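# Lift the cloth off the lanterns and lay it flat

## Task

Remove the cloth from around the lanterns, which poke up through holes in it, and leave it lying flat on the table. Each lantern has to finish upright at its present spot, off by no more than about a finger's width. It lowers the score if a held part of the cloth drops more than roughly a palm's width at the moment a hand lets go of it. Cloth that snags on an opening hand, gets lifted, then settles back near the release point is not penalised.

## Robot and tools

Robots: four arms, arm1 to arm4. Each is an i2rt Big YAM ending in a five-fingered right hand with a wrist camera. Their feet (base_link), in the scene frame in metres: arm1 at x=+0.332 y=+0.749 z=+0.760, arm2 at x=-0.330 y=+0.735 z=+0.766, arm3 at x=-0.334 y=-0.738 z=+0.722, arm4 at x=+0.345 y=-0.741 z=+0.753. Arms 1 and 2 sit on the +y side and face toward -y. Arms 3 and 4 sit on the -y side and face toward +y. Each foot's own +x is its forward direction. The table tops are at z=+0.720. A hand can get about 1.07 m from its joint 1 axis.

Scene frame: metres, origin on the floor, +z up. The hand point sits 0.045 m in front of the palm and moves with it. In the hand point's frame, +z runs along the straight fingers, +y comes out of the palm, and +x crosses the palm away from the thumb. Straight fingers reach 0.06 to 0.07 m past the point. A bracket on the little-finger side of the wrist sticks out and can strike things. The wrist camera is on the little-finger side. With joint6 near -1.3 its image is upright and the palm faces right. With joints 1, 5 and 6 at 0 and the hand level and pointing forward, the palm faces down and the thumb is on the left.

Tool move: one action for any subset of arms. Each arm has its own key, "arm1" to "arm4", holding an object. It can contain:
- "joints": absolute targets, keyed by name. Arm joints are in radians: joint1_rad -2.879 to 2.879 (yaw about the foot, positive counter-clockwise from above); joint2_rad 0 to 3.141 (shoulder); joint3_rad 0 to 3.019 (elbow); joint4_rad -1.692 to 1.57 (hand pitch, positive lifts the fingers); joint5_rad -1.57 to 1.57 (sideways swing, positive to the arm's right); joint6_rad -2.094 to 2.094 (roll, positive clockwise seen from behind). Hand keys are on a -1 to 1 scale: hand_little, hand_ring, hand_middle, hand_index and hand_thumb_bend run from +1 straight to -1 curled; hand_thumb_turn runs from +1 beside the palm to -1 across in front of it. hand_force_limit is the closing stop force, running from about 0 N at -1 to 10 N at +1 (15 N for the thumb). hand_speed runs from -0.96 to 1 and is full speed from +0.48 up. At the start they are 0 and -0.8.
- "target": one list of seven numbers [x, y, z, qw, qx, qy, qz]. This is an absolute hand-point pose in the scene frame, in the format of the "hand" result line. The hand follows a straight line toward it from its hand_target. When "target" is used, "joints" may contain only hand keys; otherwise the call is rejected.
- "speed": the top speed on the path, 0.002 to 4.3 m/s, default 0.25. Rotation is capped at twice that value in rad/s.
- "min_time_s": used with joints, 0.1 to 8 s. It sets the shortest time any arm joint motion of that arm may take.
- "cameras": a list of names from arm1_cam_wrist to arm4_cam_wrist, cam_high, cam_low or "all". An unknown name invalidates the call. A move with no action reports every robot in full along with all images.

All parts of an action start at once, and every hand path ends together. Paths do not avoid obstacles or other arms. Hands lag, can stray off the path and can overshoot, especially when stretched out. A fast stretched arm can swing up to about 30 degrees past its target. Joints sent by "joints" each move at their own pace, so the hand can sweep wide. A joint left out of an action may still be driving toward an older target.

wait: {"seconds": 0 to 10, "cameras": optional}. It lets time pass without a new command and returns the state.
zoom_image: {"camera": name, "region": [x0, y0, x1, y1]}. The region is in pixels, with the top-left corner at 0,0 and a maximum of 504 by 504. It only works on cameras in the most recent images.
show_instructions: no arguments. It shows the reference pages.
finished_scene: optional {"scene": 1}. It ends the scene for good, so the cloth must stay in place once the robots let go.

Result lines: "move" lists the arms that got a command. "as last shown" marks an arm that got none, and its status lines read "not commanded". "hand" is the measured pose. "hand_target" is the pose at the joint targets now being held. Status words: done (within 1 cm and 2 degrees); off_target (resting short of the target, maybe still pushing); time_out (a stop; "on_its_own" shows the target still being pursued); not_followed, "joint command not followed" or "pose unreachable" (a safety check refused the arm motion, but finger targets still run). hand_stopped_by gives six words, for little, ring, middle, index, thumb_bend and thumb_turn: moving, target, force, stalled or fault. The *_load_n values are fingertip forces in N, positive when pushed open. A drop to near 0 means the grip was lost. Joint velocities are in rad/s. Joint torques are in N m; values 3 and 4 wrap at ±28. MOTOR HOT warns of heat. OVER-TEMPERATURE FAULT means that arm went limp; resend any key marked limit_stop_at_motor_heat.

Fingers: a motor moves only when its target changes by 0.002 or more. When closing, it stops at hand_force_limit, then locks. For a gentle grip, close at hand_speed -0.94 or below. To open, send a value more open than the current reading. A pinch between the thumb tip and the index pad suits thin cloth.

If one move or wait in a reply is refused or hits a stop, the later calls in that reply are skipped. Avoid these: two robots pressing against each other, or a hand closing on another hand's fingers (either can end the scene); knocking a lantern or anything else out of the work area; shifting the lanterns; releasing cloth from high up; slamming into things or pushing hard, since the arm keeps pushing on contact; and holding a stretched or loaded arm for long, since the motors overheat.

Each tool is called after "Call:" by a JSON object that holds its "fn" and its "kwargs".

Reference images:

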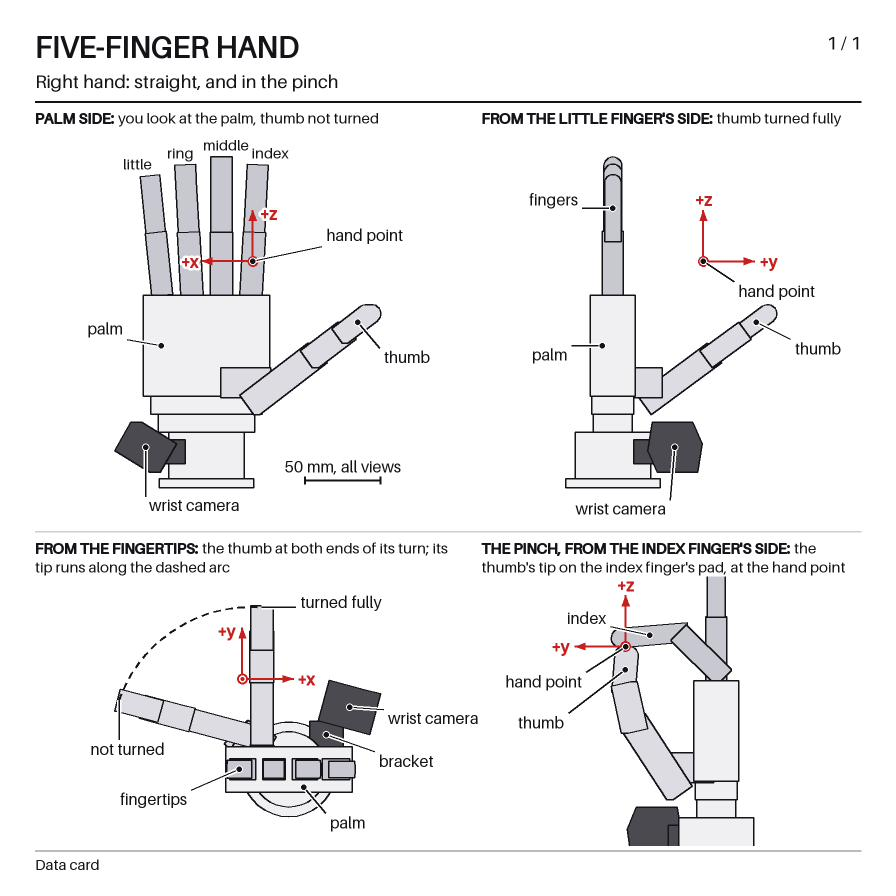

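## Session

Call:
{"fn": "move", "kwargs": {}}

Scene clock: 0.00 s.
Joint torques (N m): no reading
Motor temperatures (°C): arm1=[28 34 33 31 28 32] | arm2=[34 34 31 30 30 29] | arm3=[31 31 33 32 33 29] | arm4=[35 30 34 29 27 30]
Heat: arm1: hottest joint2_rad 34 °C; arm2: hottest joint1_rad 34 °C; arm3: hottest joint3_rad 33 °C; arm4: hottest joint1_rad 35 °C.
Joint velocities: within noise
arm1.joint_positions: joint1_rad=-0.739 joint2_rad=+0.618 joint3_rad=+1.499 joint4_rad=-1.144 joint5_rad=+0.027 joint6_rad=-1.166 hand_little=+1.000 hand_ring=+1.000 hand_middle=+1.000 hand_index=+1.000 hand_thumb_turn=+1.000 hand_thumb_bend=+1.000 hand_force_limit=+0.000 hand_speed=-0.800
arm1.joint_status: not commanded
arm1.hand_stopped_by: target,target,target,target,target,target
arm1.little_load_n: 0.0
arm1.ring_load_n: 0.5
arm1.middle_load_n: 0.0
arm1.index_load_n: 0.0
arm1.thumb_bend_load_n: 0.0
arm1.thumb_turn_load_n: 0.0
arm1.hand: x=+0.1414 y=+0.5921 z=+1.3401 quat_wxyz=(+0.494, +0.179, -0.774, +0.353) (m; scene frame)
arm1.hand_target: x=+0.1430 y=+0.5939 z=+1.3528 quat_wxyz=(+0.503, +0.177, -0.766, +0.359) (m; scene frame)
arm1.hand_status: not commanded
arm2.joint_positions: joint1_rad=+0.243 joint2_rad=+0.586 joint3_rad=+1.355 joint4_rad=-1.197 joint5_rad=-0.191 joint6_rad=-1.082 hand_little=+1.000 hand_ring=+1.000 hand_middle=+1.000 hand_index=+1.000 hand_thumb_turn=+1.000 hand_thumb_bend=+1.000 hand_force_limit=+0.000 hand_speed=-0.800
arm2.joint_status: not commanded
arm2.hand_stopped_by: target,target,target,target,target,target
arm2.little_load_n: 0.0
arm2.ring_load_n: -0.5
arm2.middle_load_n: 0.0
arm2.index_load_n: 0.0
arm2.thumb_bend_load_n: 0.0
arm2.thumb_turn_load_n: 0.0
arm2.hand: x=-0.2858 y=+0.4964 z=+1.2649 quat_wxyz=(+0.159, +0.539, -0.642, +0.521) (m; scene frame)
arm2.hand_target: x=-0.2860 y=+0.4977 z=+1.2769 quat_wxyz=(+0.164, +0.536, -0.636, +0.531) (m; scene frame)
arm2.hand_status: not commanded
arm3.joint_positions: joint1_rad=+0.334 joint2_rad=+0.630 joint3_rad=+1.431 joint4_rad=-1.489 joint5_rad=+0.252 joint6_rad=-1.138 hand_little=+1.000 hand_ring=+1.000 hand_middle=+1.000 hand_index=+1.000 hand_thumb_turn=+1.000 hand_thumb_bend=+1.000 hand_force_limit=+0.000 hand_speed=-0.800
arm3.joint_status: not commanded
arm3.hand_stopped_by: target,target,target,target,target,target
arm3.little_load_n: 0.0
arm3.ring_load_n: 0.0
arm3.middle_load_n: 0.0
arm3.index_load_n: 0.0
arm3.thumb_bend_load_n: 0.0
arm3.thumb_turn_load_n: 0.0
arm3.hand: x=-0.3022 y=-0.5342 z=+1.2026 quat_wxyz=(-0.338, +0.712, +0.551, +0.275) (m; scene frame)
arm3.hand_target: x=-0.3021 y=-0.5342 z=+1.2130 quat_wxyz=(-0.349, +0.709, +0.546, +0.279) (m; scene frame)
arm3.hand_status: not commanded
arm4.joint_positions: joint1_rad=+0.463 joint2_rad=+0.640 joint3_rad=+1.438 joint4_rad=-1.247 joint5_rad=-0.193 joint6_rad=-1.069 hand_little=+1.000 hand_ring=+1.000 hand_middle=+1.000 hand_index=+1.000 hand_thumb_turn=+1.000 hand_thumb_bend=+1.000 hand_force_limit=+0.000 hand_speed=-0.800
arm4.joint_status: not commanded
arm4.hand_stopped_by: target,target,target,target,target,target
arm4.little_load_n: 0.0
arm4.ring_load_n: 0.0
arm4.middle_load_n: 0.0
arm4.index_load_n: 0.0
arm4.thumb_bend_load_n: 0.0
arm4.thumb_turn_load_n: 0.0
arm4.hand: x=+0.2308 y=-0.5289 z=+1.2715 quat_wxyz=(-0.533, +0.564, +0.626, +0.081) (m; scene frame)
arm4.hand_target: x=+0.2312 y=-0.5300 z=+1.2833 quat_wxyz=(-0.543, +0.558, +0.621, +0.085) (m; scene frame)
arm4.hand_status: not commanded
pictures: arm1_cam_wrist, arm2_cam_wrist, arm3_cam_wrist, arm4_cam_wrist, cam_high, cam_low
Images, in order (width x height): arm1_cam_wrist 672x504, arm2_cam_wrist 672x504, arm3_cam_wrist 672x504, arm4_cam_wrist 672x504, cam_high 896x504, cam_low 896x504.

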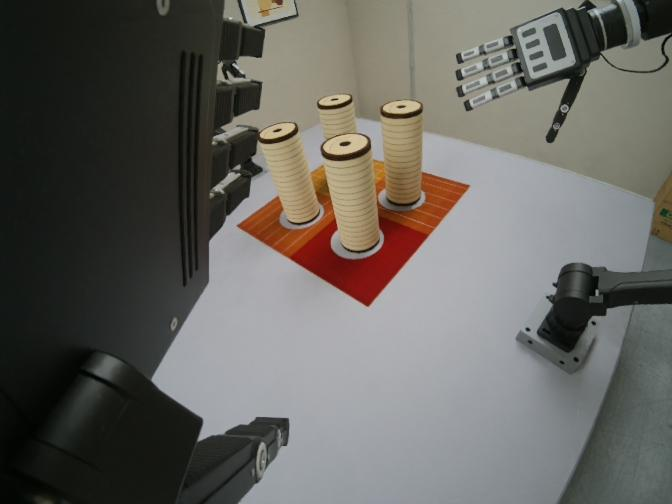

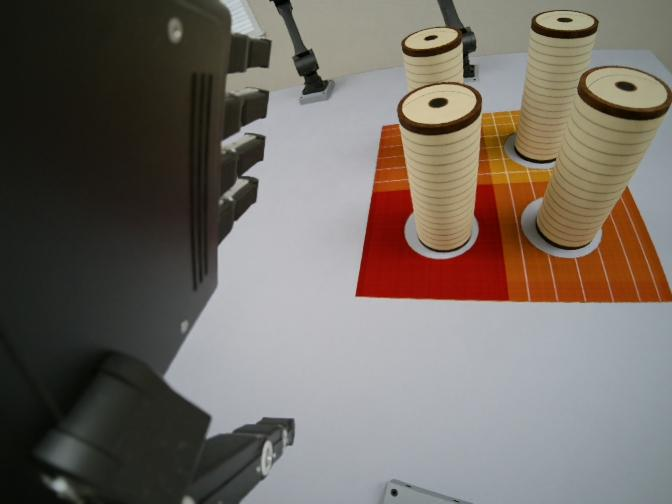

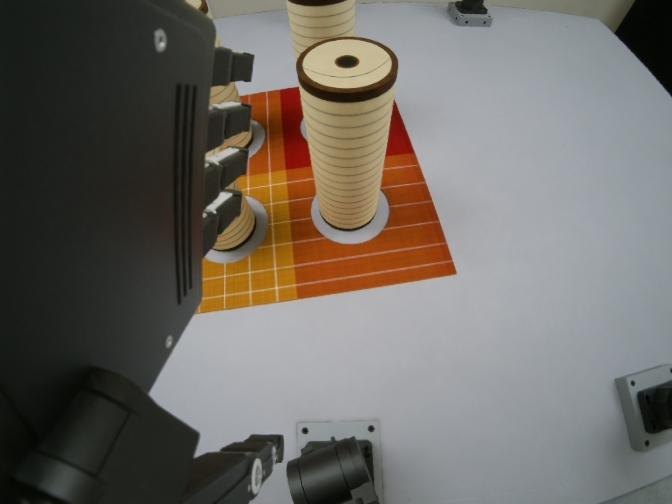

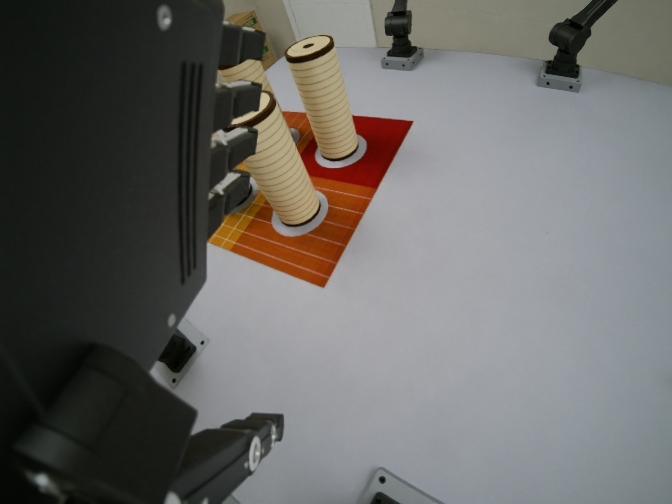

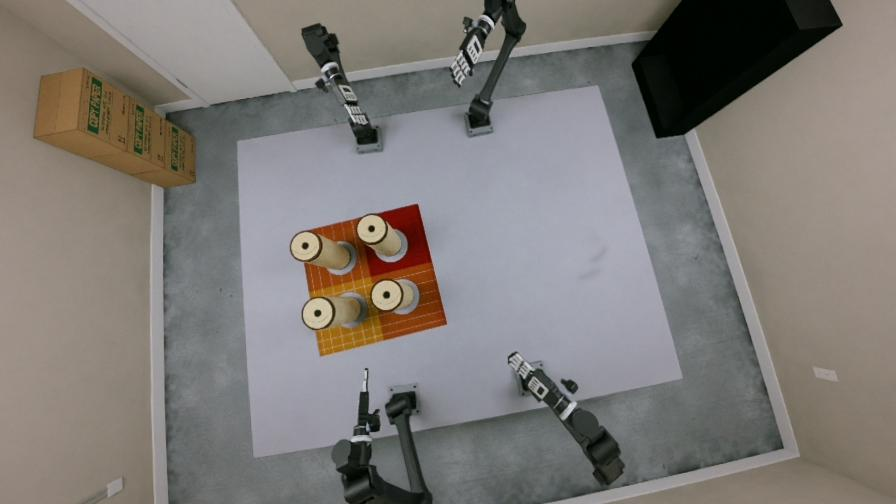

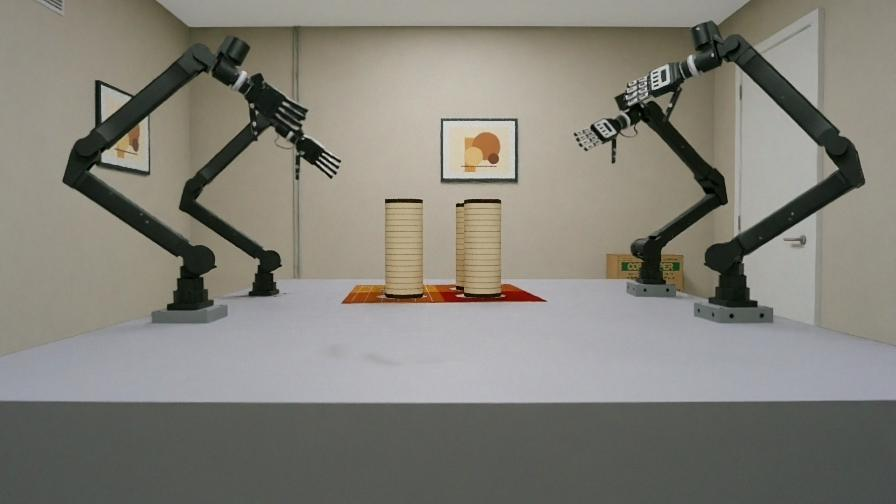

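Call:
{"fn": "zoom_image", "kwargs": {"camera": "cam_high", "region": [270, 180, 470, 370]}}

Call:
{"fn": "zoom_image", "kwargs": {"camera": "cam_low", "region": [320, 180, 570, 320]}}

Call:
{"fn": "zoom_image", "kwargs": {"camera": "arm2_cam_wrist", "region": [340, 0, 672, 320]}}

Scaled by 2.520 from the camera's image (finer frame: 1280x720).

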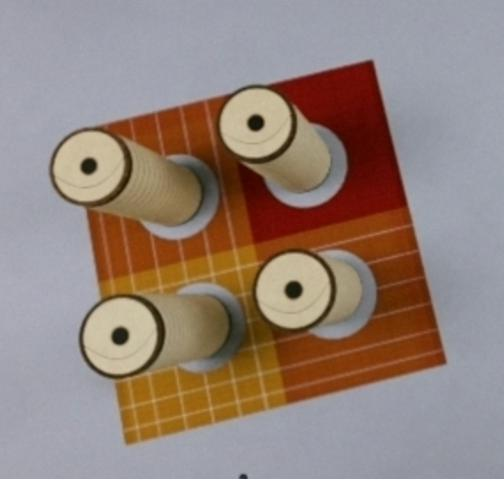

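Scaled by 2.016 from the camera's image (finer frame: 1280x720).

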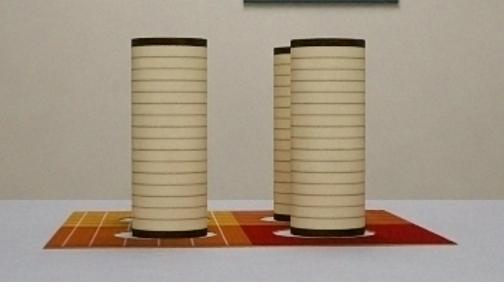

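Scaled by 1.518 from the camera's image (finer frame: 960x720).

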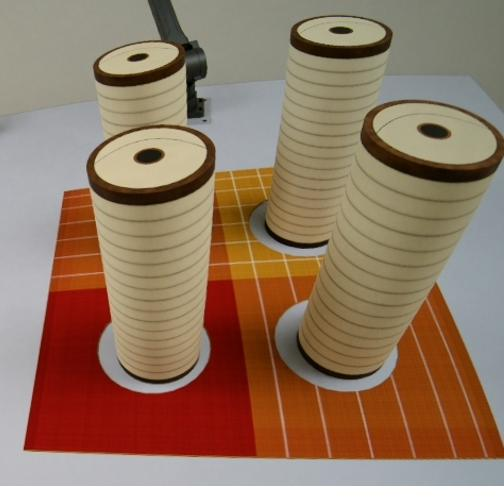

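Call:
{"fn": "move", "kwargs": {"arm1": {"target":[-0.12,0.27,0.92,-0.0835,0.152,0.863,-0.4735],"speed":0.25,"joints":{"hand_little":-1,"hand_ring":-1,"hand_middle":-1,"hand_index":0.2,"hand_thumb_turn":-1,"hand_thumb_bend":0.5}}, "arm2": {"target":[-0.77,0.20,0.92,-0.0835,0.152,0.863,-0.4735],"speed":0.25,"joints":{"hand_little":-1,"hand_ring":-1,"hand_middle":-1,"hand_index":0.2,"hand_thumb_turn":-1,"hand_thumb_bend":0.5}}, "arm3": {"target":[-0.72,-0.44,0.92,0.477,-0.869,-0.114,0.0626],"speed":0.25,"joints":{"hand_little":-1,"hand_ring":-1,"hand_middle":-1,"hand_index":0.2,"hand_thumb_turn":-1,"hand_thumb_bend":0.5}}, "arm4": {"target":[-0.07,-0.38,0.92,0.477,-0.869,-0.114,0.0626],"speed":0.25,"joints":{"hand_little":-1,"hand_ring":-1,"hand_middle":-1,"hand_index":0.2,"hand_thumb_turn":-1,"hand_thumb_bend":0.5}}, "cameras": ["all"]}}

Scene clock: 134.47 s.
Joint torques (N m): arm1=[0.97 -16.44 15.35 2.41 -0.41 0.08] | arm2=[1.2 -16.03 15.27 1.76 -0.19 -0.05] | arm3=[-1.67 -8.06 10.3 2.02 0.39 0.13] | arm4=[1.44 -9.88 10.47 2.45 0.38 0.13]
Motor temperatures (°C): arm1=[28 34 42 32 28 31] | arm2=[33 33 38 29 28 29] | arm3=[31 31 38 31 31 29] | arm4=[34 30 40 29 27 30]
Heat: arm1: hottest joint3_rad 42 °C; arm2: hottest joint3_rad 38 °C; arm3: hottest joint3_rad 38 °C; arm4: hottest joint3_rad 40 °C.
move: arm1 off_target; arm2 off_target; arm3 off_target; arm4 off_target
Joint velocities: within noise
arm1.joint_positions: joint1_rad=-0.935 joint2_rad=+1.703 joint3_rad=+1.273 joint4_rad=-0.291 joint5_rad=-0.462 joint6_rad=-0.324 hand_little=-1.000 hand_ring=-1.000 hand_middle=-1.000 hand_index=+0.200 hand_thumb_turn=-0.999 hand_thumb_bend=+0.501 hand_force_limit=+0.000 hand_speed=-0.800
arm1.joint_status: all done
arm1.hand_stopped_by: target,target,target,target,target,force
arm1.little_load_n: 0.0
arm1.ring_load_n: 0.0
arm1.middle_load_n: 0.0
arm1.index_load_n: 0.0
arm1.thumb_bend_load_n: 4.0
arm1.thumb_turn_load_n: 7.5
arm1.hand: x=-0.0941 y=+0.2816 z=+0.8841 quat_wxyz=(+0.058, -0.157, -0.880, +0.445)
arm1.hand_target: x=-0.1181 y=+0.2720 z=+0.9206 quat_wxyz=(+0.084, -0.152, -0.863, +0.474)
arm1.hand_status: off_target (0.046 m and 4.7 deg from the pose sent, 0.590 m and 63.7 deg at the start)
arm2.joint_positions: joint1_rad=-0.755 joint2_rad=+1.776 joint3_rad=+1.349 joint4_rad=-0.260 joint5_rad=-0.387 joint6_rad=-0.271 hand_little=-1.000 hand_ring=-1.000 hand_middle=-1.000 hand_index=+0.200 hand_thumb_turn=-0.967 hand_thumb_bend=+0.501 hand_force_limit=+0.000 hand_speed=-0.800
arm2.joint_status: hand_thumb_turn off_target (ended at -0.967, target -1.000); the others done
arm2.hand_stopped_by: target,target,target,target,target,force
arm2.little_load_n: 0.0
arm2.ring_load_n: 0.0
arm2.middle_load_n: 0.0
arm2.index_load_n: 0.0
arm2.thumb_bend_load_n: 2.5
arm2.thumb_turn_load_n: 8.0
arm2.hand: x=-0.7495 y=+0.2140 z=+0.8858 quat_wxyz=(+0.065, -0.155, -0.877, +0.450)
arm2.hand_target: x=-0.7685 y=+0.2019 z=+0.9206 quat_wxyz=(+0.084, -0.152, -0.863, +0.474)
arm2.hand_status: off_target (0.042 m and 3.9 deg from the pose sent, 0.664 m and 85.8 deg at the start)
arm3.joint_positions: joint1_rad=+1.101 joint2_rad=+1.195 joint3_rad=+0.911 joint4_rad=-0.484 joint5_rad=+0.657 joint6_rad=+0.501 hand_little=-1.000 hand_ring=-1.000 hand_middle=-1.000 hand_index=+0.200 hand_thumb_turn=-0.998 hand_thumb_bend=+0.501 hand_force_limit=+0.000 hand_speed=-0.800
arm3.joint_status: all done
arm3.hand_stopped_by: target,target,target,target,target,force
arm3.little_load_n: 0.0
arm3.ring_load_n: 0.0
arm3.middle_load_n: 0.0
arm3.index_load_n: 0.0
arm3.thumb_bend_load_n: 3.0
arm3.thumb_turn_load_n: 7.5
arm3.hand: x=-0.7126 y=-0.4407 z=+0.9113 quat_wxyz=(-0.469, +0.874, +0.121, -0.050)
arm3.hand_target: x=-0.7198 y=-0.4401 z=+0.9202 quat_wxyz=(-0.477, +0.869, +0.114, -0.063)
arm3.hand_status: off_target (0.011 m and 2.0 deg from the pose sent, 0.513 m and 68.7 deg at the start)
arm4.joint_positions: joint1_rad=+0.933 joint2_rad=+1.388 joint3_rad=+0.946 joint4_rad=-0.331 joint5_rad=+0.563 joint6_rad=+0.425 hand_little=-1.000 hand_ring=-1.000 hand_middle=-1.000 hand_index=+0.200 hand_thumb_turn=-0.966 hand_thumb_bend=+0.501 hand_force_limit=+0.000 hand_speed=-0.800
arm4.joint_status: hand_thumb_turn off_target (ended at -0.966, target -1.000); the others done
arm4.hand_stopped_by: target,target,target,target,target,force
arm4.little_load_n: 0.5
arm4.ring_load_n: 0.0
arm4.middle_load_n: 0.0
arm4.index_load_n: 0.0
arm4.thumb_bend_load_n: 3.0
arm4.thumb_turn_load_n: 7.5
arm4.hand: x=-0.0483 y=-0.3874 z=+0.8917 quat_wxyz=(-0.456, +0.880, +0.125, -0.036)
arm4.hand_target: x=-0.0686 y=-0.3811 z=+0.9205 quat_wxyz=(-0.477, +0.869, +0.114, -0.063)
arm4.hand_status: off_target (0.036 m and 4.3 deg from the pose sent, 0.486 m and 71.6 deg at the start)
pictures: arm1_cam_wrist, arm2_cam_wrist, arm3_cam_wrist, arm4_cam_wrist, cam_high, cam_low
Images, in order (width x height): arm1_cam_wrist 672x504, arm2_cam_wrist 672x504, arm3_cam_wrist 672x504, arm4_cam_wrist 672x504, cam_high 896x504, cam_low 896x504.

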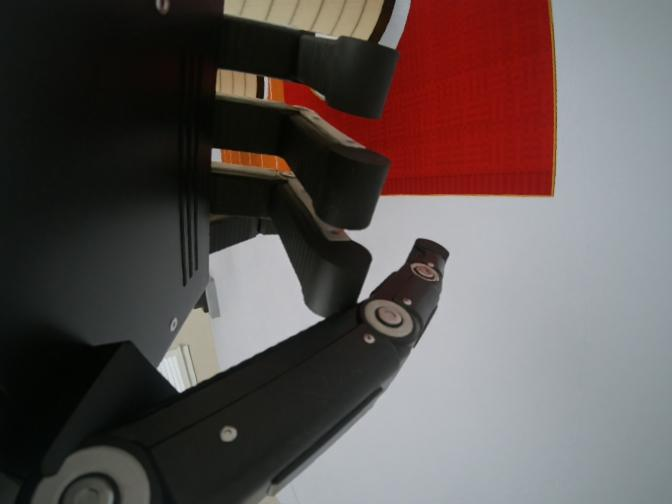

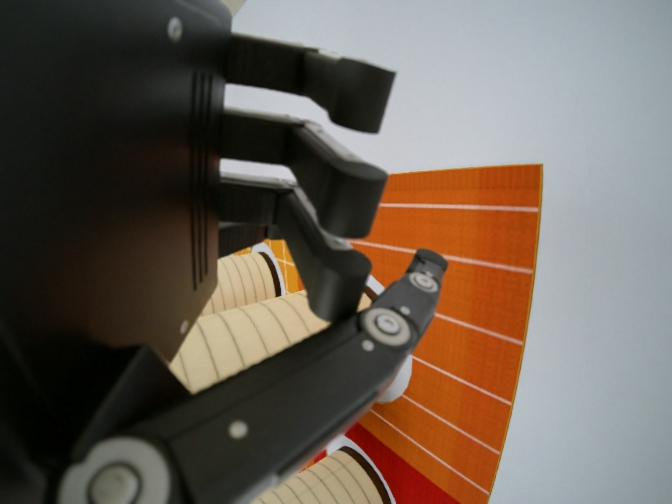

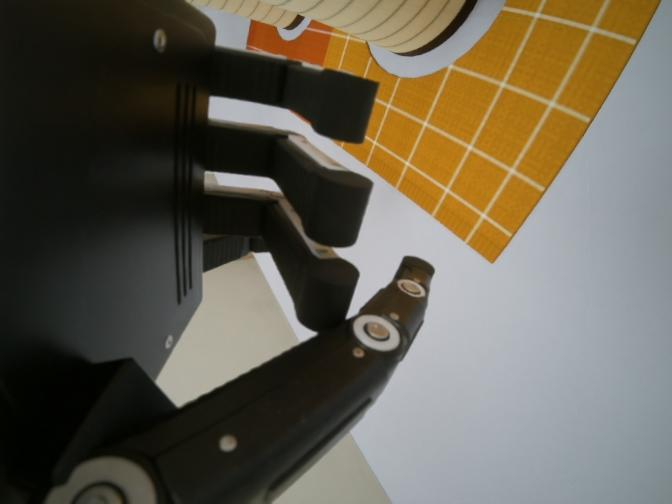

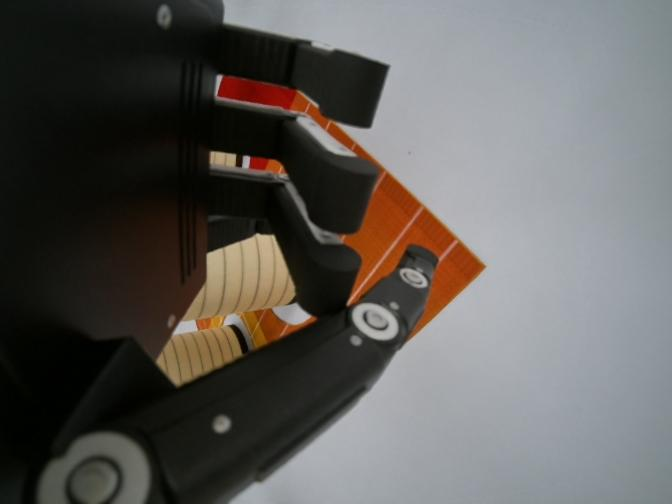

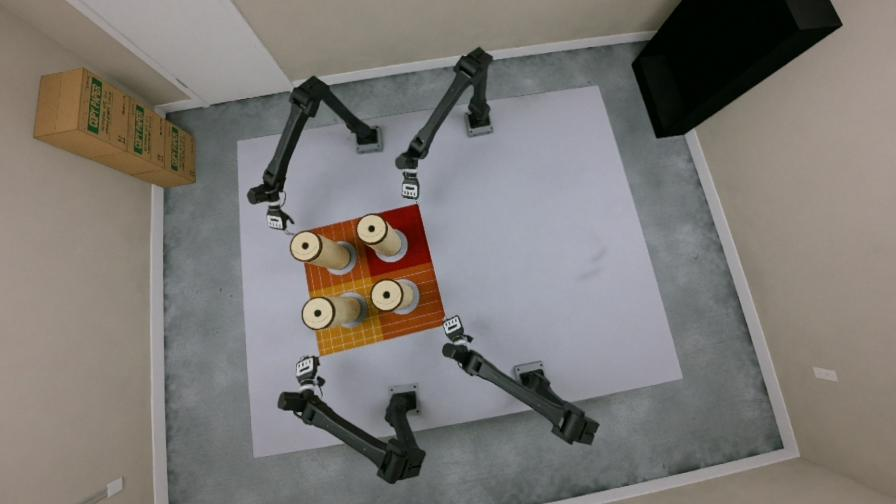

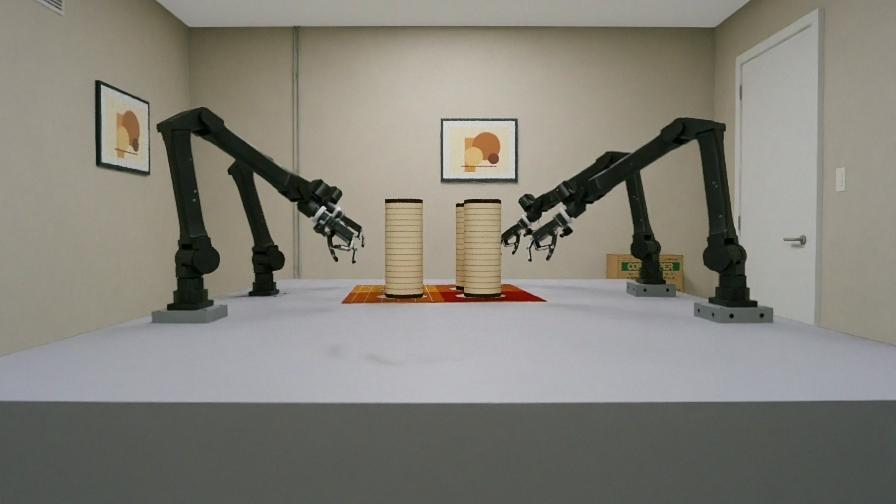

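Call:
{"fn": "move", "kwargs": {"arm1": {"target":[-0.154,0.245,0.82,-0.0835,0.152,0.863,-0.4735],"speed":0.15}, "arm2": {"target":[-0.787,0.178,0.82,-0.0835,0.152,0.863,-0.4735],"speed":0.15}, "arm3": {"target":[-0.722,-0.43,0.80,0.477,-0.869,-0.114,0.0626],"speed":0.15}, "arm4": {"target":[-0.095,-0.366,0.82,0.477,-0.869,-0.114,0.0626],"speed":0.15}, "cameras": ["all"]}}

Scene clock: 166.13 s.
Joint torques (N m): arm1=[0.73 -17.49 14.13 2.32 -0.43 0.14] | arm2=[1.85 -16.91 12.89 2.37 -0.18 -0.05] | arm3=[-2.84 -9.35 8.87 1.99 0.14 -0.04] | arm4=[1.49 -11.52 6.75 2.52 0.37 0.13]
Motor temperatures (°C): arm1=[28 36 46 32 28 30] | arm2=[33 34 42 29 28 29] | arm3=[30 31 41 31 31 29] | arm4=[34 31 44 29 28 30]
Heat: arm1: hottest joint3_rad 46 °C; arm2: hottest joint3_rad 42 °C; arm3: hottest joint3_rad 41 °C; arm4: hottest joint3_rad 44 °C.
move: arm1 off_target; arm2 off_target; arm3 done; arm4 off_target
Joint velocities: within noise
arm1.joint_positions: joint1_rad=-0.935 joint2_rad=+1.908 joint3_rad=+1.297 joint4_rad=-0.098 joint5_rad=-0.463 joint6_rad=-0.324 hand_little=-1.000 hand_ring=-1.000 hand_middle=-1.000 hand_index=+0.200 hand_thumb_turn=-0.999 hand_thumb_bend=+0.501 hand_force_limit=+0.000 hand_speed=-0.800
arm1.joint_status: not commanded
arm1.hand_stopped_by: target,target,target,target,target,force
arm1.little_load_n: 0.0
arm1.ring_load_n: 0.0
arm1.middle_load_n: 0.0
arm1.index_load_n: 0.0
arm1.thumb_bend_load_n: 3.5
arm1.thumb_turn_load_n: 7.5
arm1.hand: x=-0.1255 y=+0.2568 z=+0.7944 quat_wxyz=(+0.062, -0.155, -0.877, +0.450)
arm1.hand_target: x=-0.1524 y=+0.2468 z=+0.8209 quat_wxyz=(+0.084, -0.152, -0.864, +0.474)
arm1.hand_status: off_target (0.040 m and 4.0 deg from the pose sent, 0.095 m and 4.7 deg at the start)
arm2.joint_positions: joint1_rad=-0.755 joint2_rad=+1.952 joint3_rad=+1.349 joint4_rad=-0.074 joint5_rad=-0.382 joint6_rad=-0.267 hand_little=-1.000 hand_ring=-1.000 hand_middle=-1.000 hand_index=+0.200 hand_thumb_turn=-0.967 hand_thumb_bend=+0.501 hand_force_limit=+0.000 hand_speed=-0.800
arm2.joint_status: not commanded
arm2.hand_stopped_by: target,target,target,target,target,force
arm2.little_load_n: 0.0
arm2.ring_load_n: 0.0
arm2.middle_load_n: 0.0
arm2.index_load_n: -0.5
arm2.thumb_bend_load_n: 2.5
arm2.thumb_turn_load_n: 8.5
arm2.hand: x=-0.7712 y=+0.1939 z=+0.7979 quat_wxyz=(+0.069, -0.157, -0.875, +0.452)
arm2.hand_target: x=-0.7861 y=+0.1792 z=+0.8207 quat_wxyz=(+0.084, -0.152, -0.863, +0.474)
arm2.hand_status: off_target (0.031 m and 3.3 deg from the pose sent, 0.084 m and 3.9 deg at the start)
arm3.joint_positions: joint1_rad=+1.095 joint2_rad=+1.377 joint3_rad=+0.718 joint4_rad=-0.095 joint5_rad=+0.648 joint6_rad=+0.498 hand_little=-1.000 hand_ring=-1.000 hand_middle=-1.000 hand_index=+0.200 hand_thumb_turn=-0.998 hand_thumb_bend=+0.501 hand_force_limit=+0.000 hand_speed=-0.800
arm3.joint_status: not commanded
arm3.hand_stopped_by: target,target,target,target,target,force
arm3.little_load_n: 0.0
arm3.ring_load_n: 0.0
arm3.middle_load_n: 0.0
arm3.index_load_n: 0.0
arm3.thumb_bend_load_n: 3.5
arm3.thumb_turn_load_n: 7.5
arm3.hand: x=-0.7186 y=-0.4366 z=+0.7935 quat_wxyz=(-0.470, +0.873, +0.119, -0.056)
arm3.hand_target: x=-0.7219 y=-0.4302 z=+0.8001 quat_wxyz=(-0.477, +0.869, +0.114, -0.063)
arm3.hand_status: done (0.010 m and 1.3 deg from the pose sent, 0.112 m and 2.0 deg at the start)
arm4.joint_positions: joint1_rad=+0.943 joint2_rad=+1.603 joint3_rad=+0.924 joint4_rad=-0.054 joint5_rad=+0.570 joint6_rad=+0.431 hand_little=-1.000 hand_ring=-1.000 hand_middle=-1.000 hand_index=+0.200 hand_thumb_turn=-0.966 hand_thumb_bend=+0.501 hand_force_limit=+0.000 hand_speed=-0.800
arm4.joint_status: not commanded
arm4.hand_stopped_by: target,target,target,target,target,force
arm4.little_load_n: 0.0
arm4.ring_load_n: 0.0
arm4.middle_load_n: 0.0
arm4.index_load_n: 0.0
arm4.thumb_bend_load_n: 3.0
arm4.thumb_turn_load_n: 8.0
arm4.hand: x=-0.0858 y=-0.3646 z=+0.8142 quat_wxyz=(-0.469, +0.874, +0.118, -0.050)
arm4.hand_target: x=-0.0949 y=-0.3662 z=+0.8201 quat_wxyz=(-0.477, +0.869, +0.114, -0.063)
arm4.hand_status: off_target (0.011 m and 1.8 deg from the pose sent, 0.088 m and 4.3 deg at the start)
pictures: arm1_cam_wrist, arm2_cam_wrist, arm3_cam_wrist, arm4_cam_wrist, cam_high, cam_low
Images, in order (width x height): arm1_cam_wrist 672x504, arm2_cam_wrist 672x504, arm3_cam_wrist 672x504, arm4_cam_wrist 672x504, cam_high 896x504, cam_low 896x504.

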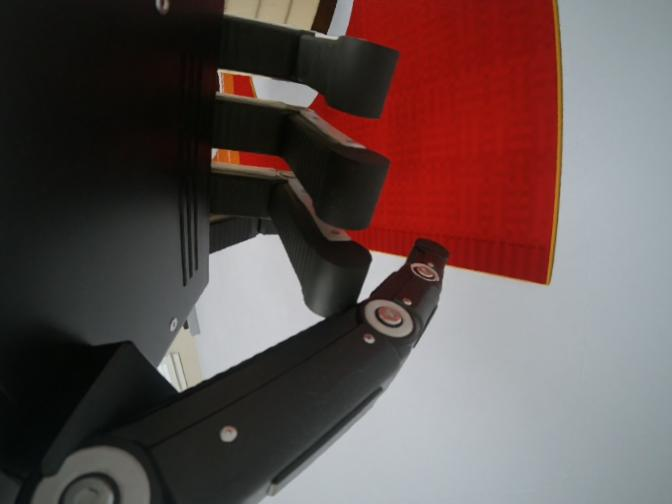

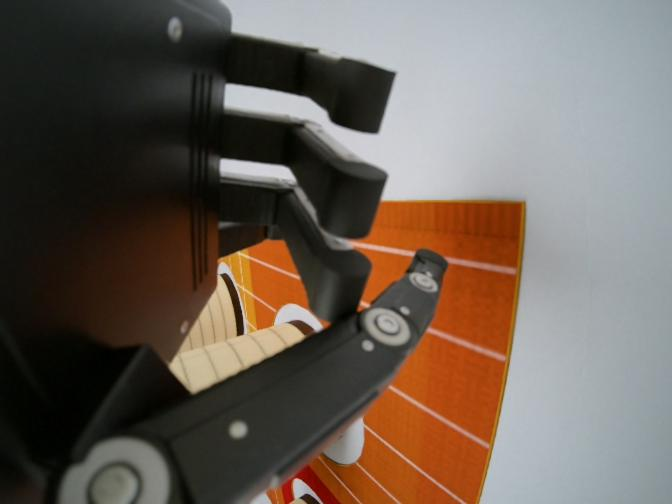

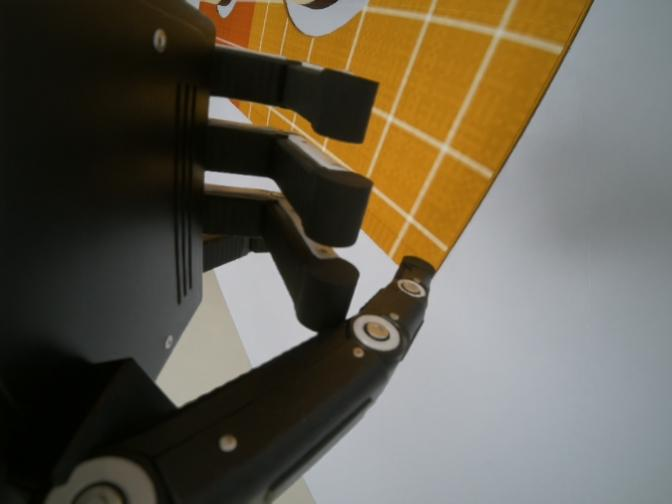

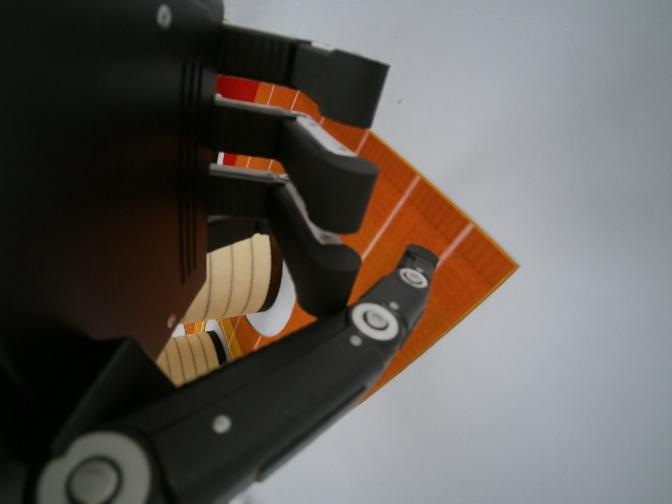

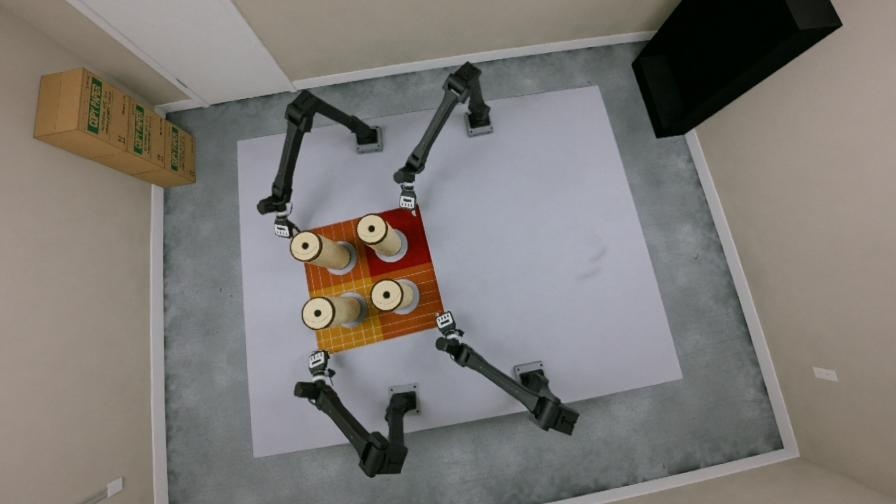

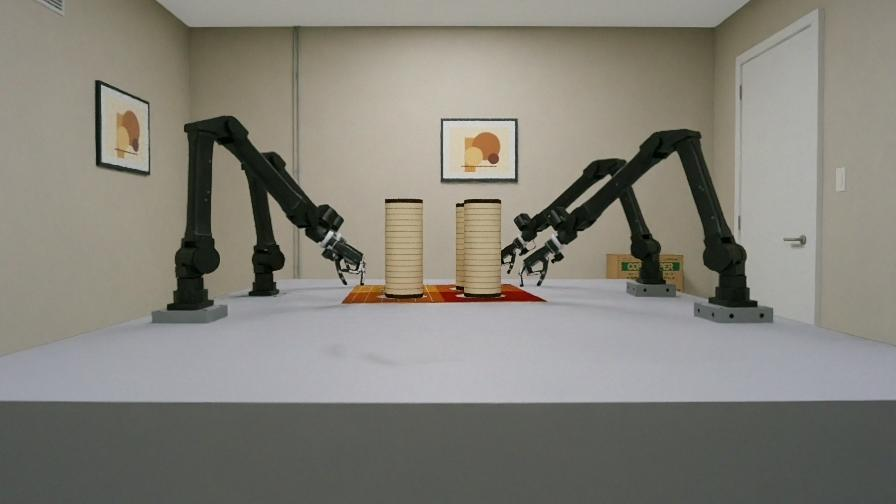

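Call:
{"fn": "move", "kwargs": {"arm4": {"target":[-0.095,-0.366,0.755,0.477,-0.869,-0.114,0.0626],"speed":0.1}, "cameras": ["arm4_cam_wrist","cam_low"]}}

Call:
{"fn": "zoom_image", "kwargs": {"camera": "cam_low", "region": [300, 200, 600, 330]}}

Scene clock: 203.77 s.
Joint torques (N m): arm1=[0.67 -17.96 14.12 2.26 -0.45 0.07] | arm2=[1.73 -16.91 12.88 2.36 -0.19 -0.04] | arm3=[-2.84 -9.23 8.84 2.04 0.14 -0.05] | arm4=[1.38 -11.22 5.59 2.47 0.24 0.11]
Motor temperatures (°C): arm1=[28 37 50 32 29 30] | arm2=[33 36 42 29 28 29] | arm3=[30 32 38 31 31 29] | arm4=[34 32 41 29 28 30]
Heat: arm1: hottest joint3_rad 50 °C; arm2: hottest joint3_rad 42 °C; arm3: hottest joint3_rad 38 °C; arm4: hottest joint3_rad 41 °C.
move: arm4 done
Joint velocities: within noise
arm1, arm2, arm3: as last shown
arm1.thumb_bend_load_n: 4.0
arm2.ring_load_n: 0.5
arm2.index_load_n: 0.0
arm2.thumb_turn_load_n: 8.0
arm3.thumb_bend_load_n: 3.0
arm3.thumb_turn_load_n: 7.0
arm4.joint_positions: joint1_rad=+0.945 joint2_rad=+1.723 joint3_rad=+0.875 joint4_rad=+0.133 joint5_rad=+0.574 joint6_rad=+0.435 hand_little=-1.000 hand_ring=-1.000 hand_middle=-1.000 hand_index=+0.200 hand_thumb_turn=-0.966 hand_thumb_bend=+0.501 hand_force_limit=+0.000 hand_speed=-0.800
arm4.joint_status: not commanded
arm4.hand_stopped_by: target,target,target,target,target,force
arm4.little_load_n: 0.0
arm4.ring_load_n: 0.0
arm4.middle_load_n: 0.0
arm4.index_load_n: -0.5
arm4.thumb_bend_load_n: 3.0
arm4.thumb_turn_load_n: 8.0
arm4.hand: x=-0.0887 y=-0.3619 z=+0.7587 quat_wxyz=(-0.476, +0.870, +0.113, -0.056)
arm4.hand_target: x=-0.0948 y=-0.3661 z=+0.7552 quat_wxyz=(-0.477, +0.869, +0.114, -0.063)
arm4.hand_status: done (0.008 m and 0.8 deg from the pose sent, 0.060 m and 1.8 deg at the start)
Images, in order (width x height): arm4_cam_wrist 672x504, cam_low 896x504.

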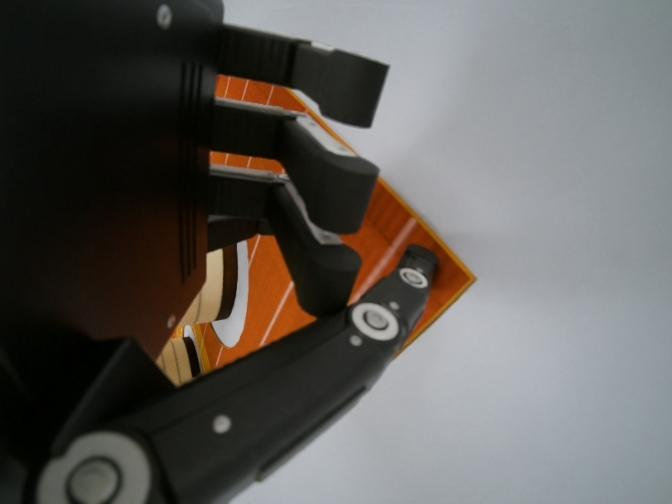

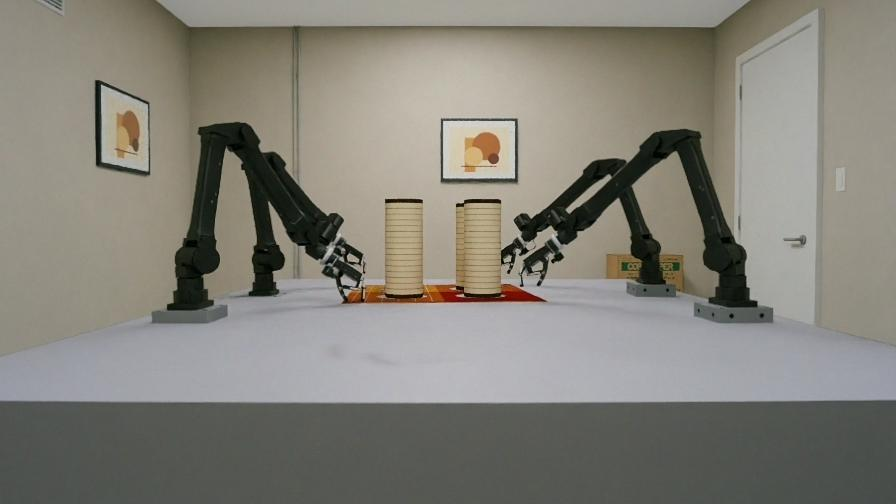

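Scaled by 1.680 from the camera's image (finer frame: 1280x720).

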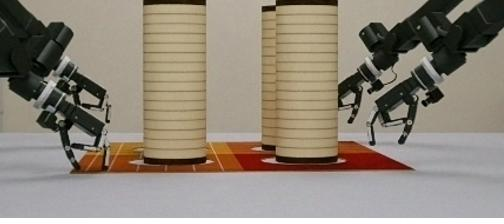

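Call:
{"fn": "zoom_image", "kwargs": {"camera": "cam_low", "region": [310, 250, 400, 320]}}

Call:
{"fn": "zoom_image", "kwargs": {"camera": "arm4_cam_wrist", "region": [300, 150, 520, 370]}}

Scaled by 5.600 from the camera's image (finer frame: 1280x720).

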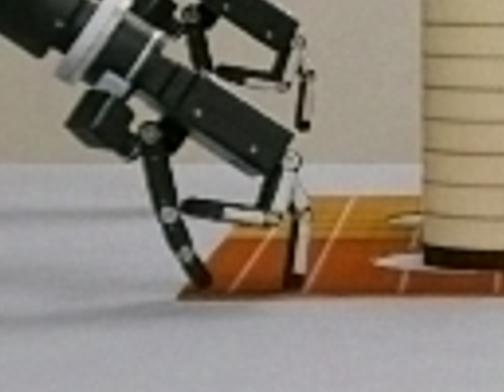

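Scaled by 2.291 from the camera's image (finer frame: 960x720).

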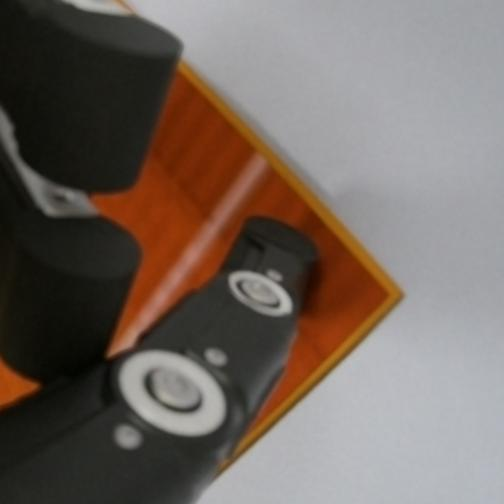

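Call:
{"fn": "move", "kwargs": {"arm4": {"target":[-0.095,-0.366,0.735,0.477,-0.869,-0.114,0.0626],"speed":0.05}, "cameras": ["arm4_cam_wrist","cam_low"]}}

Call:
{"fn": "zoom_image", "kwargs": {"camera": "cam_low", "region": [310, 250, 400, 320]}}

Scene clock: 210.90 s.
Joint torques (N m): arm1=[1.08 -17.49 14.16 2.33 -0.42 0.09] | arm2=[1.73 -16.79 12.88 2.36 -0.18 -0.05] | arm3=[-2.67 -9.29 8.8 2 0.12 -0.05] | arm4=[1.44 -9.7 4.68 2.17 0.12 0.1]
Motor temperatures (°C): arm1=[28 37 50 32 29 30] | arm2=[33 36 42 29 28 29] | arm3=[30 32 38 31 31 29] | arm4=[34 31 40 29 28 30]
Heat: arm1: hottest joint3_rad 50 °C; arm2: hottest joint3_rad 42 °C; arm3: hottest joint3_rad 38 °C; arm4: hottest joint3_rad 40 °C.
move: arm4 off_target
Joint velocities: within noise
arm1, arm2, arm3: as last shown
arm2.ring_load_n: 0.0
arm2.thumb_turn_load_n: 8.5
arm3.thumb_turn_load_n: 7.5
arm4.joint_positions: joint1_rad=+0.945 joint2_rad=+1.748 joint3_rad=+0.875 joint4_rad=+0.198 joint5_rad=+0.578 joint6_rad=+0.436 hand_little=-1.000 hand_ring=-1.000 hand_middle=-1.000 hand_index=+0.200 hand_thumb_turn=-0.966 hand_thumb_bend=+0.501 hand_force_limit=+0.000 hand_speed=-0.800
arm4.joint_status: not commanded
arm4.hand_stopped_by: target,target,target,target,target,force
arm4.little_load_n: 0.0
arm4.ring_load_n: 0.0
arm4.middle_load_n: 0.0
arm4.index_load_n: -1.5
arm4.thumb_bend_load_n: 3.0
arm4.thumb_turn_load_n: 8.0
arm4.hand: x=-0.0964 y=-0.3558 z=+0.7567 quat_wxyz=(-0.488, +0.864, +0.105, -0.068)
arm4.hand_target: x=-0.0943 y=-0.3663 z=+0.7357 quat_wxyz=(-0.477, +0.869, +0.114, -0.062)
arm4.hand_status: off_target (0.024 m and 1.8 deg from the pose sent, 0.025 m and 0.8 deg at the start)
Images, in order (width x height): arm4_cam_wrist 672x504, cam_low 896x504.

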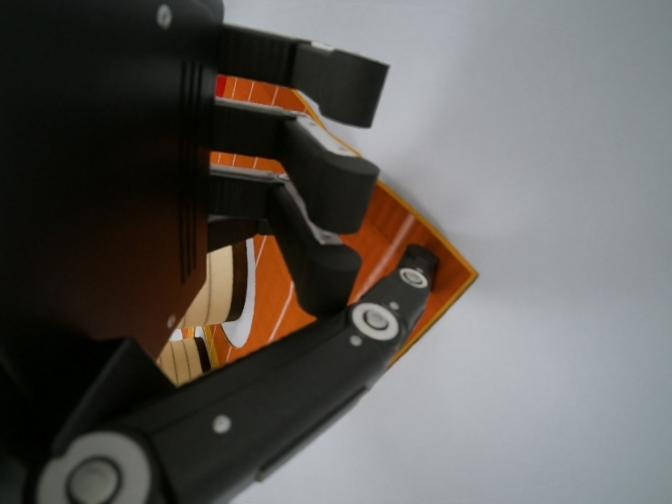

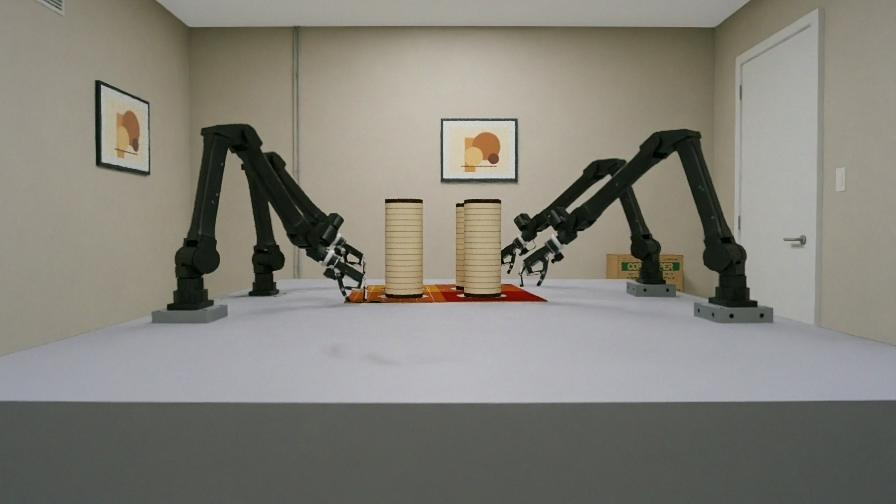

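Scaled by 5.600 from the camera's image (finer frame: 1280x720).

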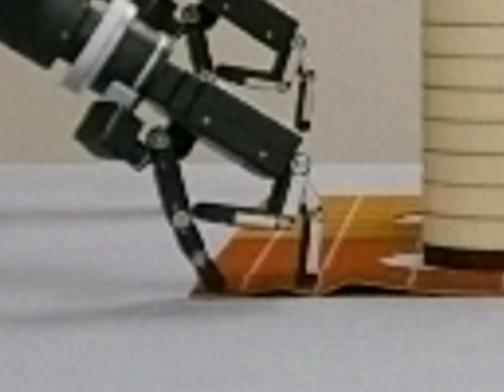

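Call:
{"fn": "move", "kwargs": {"arm4": {"joints":{"hand_index":-0.25,"hand_thumb_bend":-0.1,"hand_speed":-0.85}}, "cameras": ["arm4_cam_wrist","cam_low"]}}

Call:
{"fn": "zoom_image", "kwargs": {"camera": "cam_low", "region": [310, 250, 400, 320]}}

Scene clock: 218.10 s.
Joint torques (N m): arm1=[0.67 -17.61 14.09 2.4 -0.41 0.09] | arm2=[1.73 -16.91 12.88 2.39 -0.18 -0.05] | arm3=[-2.73 -9.17 8.8 1.94 0.13 -0.05] | arm4=[1.44 -10.17 4.66 1.99 0.11 0.06]
Motor temperatures (°C): arm1=[28 38 50 32 29 30] | arm2=[33 36 43 29 28 29] | arm3=[30 32 38 31 31 29] | arm4=[34 31 39 29 28 30]
Heat: arm1: hottest joint3_rad 50 °C; arm2: hottest joint3_rad 43 °C; arm3: hottest joint3_rad 38 °C; arm4: hottest joint3_rad 39 °C.
move: arm4 off_target
Joint velocities: within noise
arm1, arm2, arm3: as last shown
arm1.little_load_n: -0.5
arm2.thumb_bend_load_n: 2.0
arm2.thumb_turn_load_n: 8.0
arm3.middle_load_n: 0.5
arm4.joint_positions: joint1_rad=+0.945 joint2_rad=+1.752 joint3_rad=+0.875 joint4_rad=+0.203 joint5_rad=+0.578 joint6_rad=+0.440 hand_little=-1.000 hand_ring=-1.000 hand_middle=-1.000 hand_index=-0.250 hand_thumb_turn=-0.966 hand_thumb_bend=+0.448 hand_force_limit=+0.000 hand_speed=-0.850
arm4.joint_status: hand_thumb_bend off_target (ended at +0.448, target -0.100); the others done
arm4.hand_stopped_by: target,target,target,target,force,force
arm4.little_load_n: 0.0
arm4.ring_load_n: 0.0
arm4.middle_load_n: 0.0
arm4.index_load_n: 0.0
arm4.thumb_bend_load_n: 6.0
arm4.thumb_turn_load_n: 9.5
arm4.hand: x=-0.0970 y=-0.3554 z=+0.7552 quat_wxyz=(-0.488, +0.864, +0.103, -0.069)
arm4.hand_target: x=-0.0943 y=-0.3662 z=+0.7357 quat_wxyz=(-0.477, +0.869, +0.114, -0.062)
arm4.hand_status: not commanded
Images, in order (width x height): arm4_cam_wrist 672x504, cam_low 896x504.

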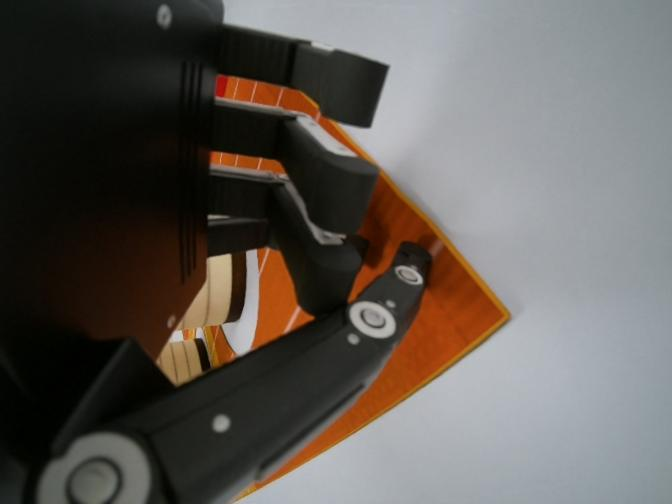

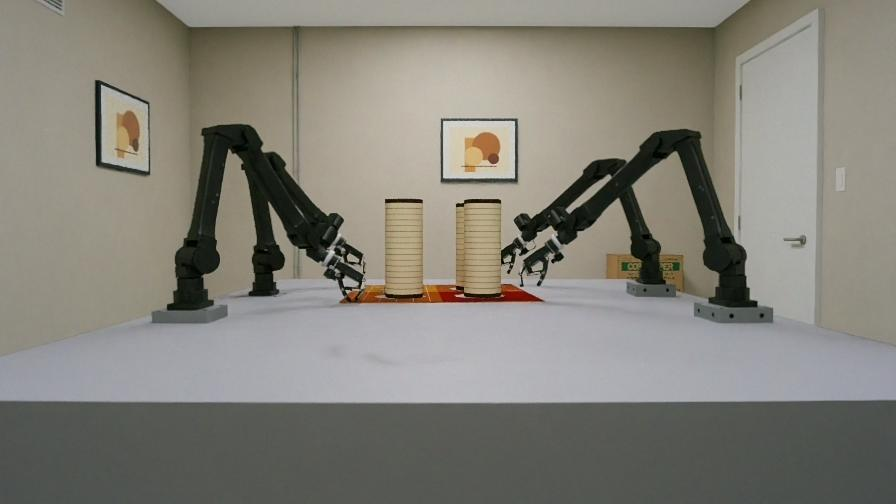

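Scaled by 5.600 from the camera's image (finer frame: 1280x720).

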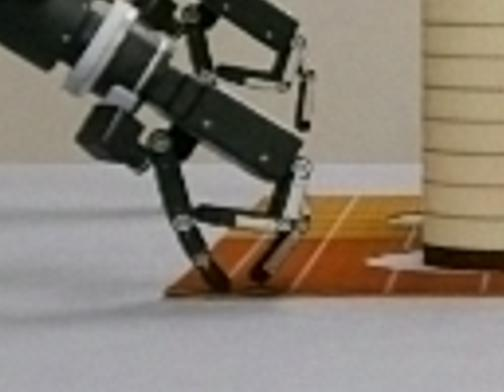

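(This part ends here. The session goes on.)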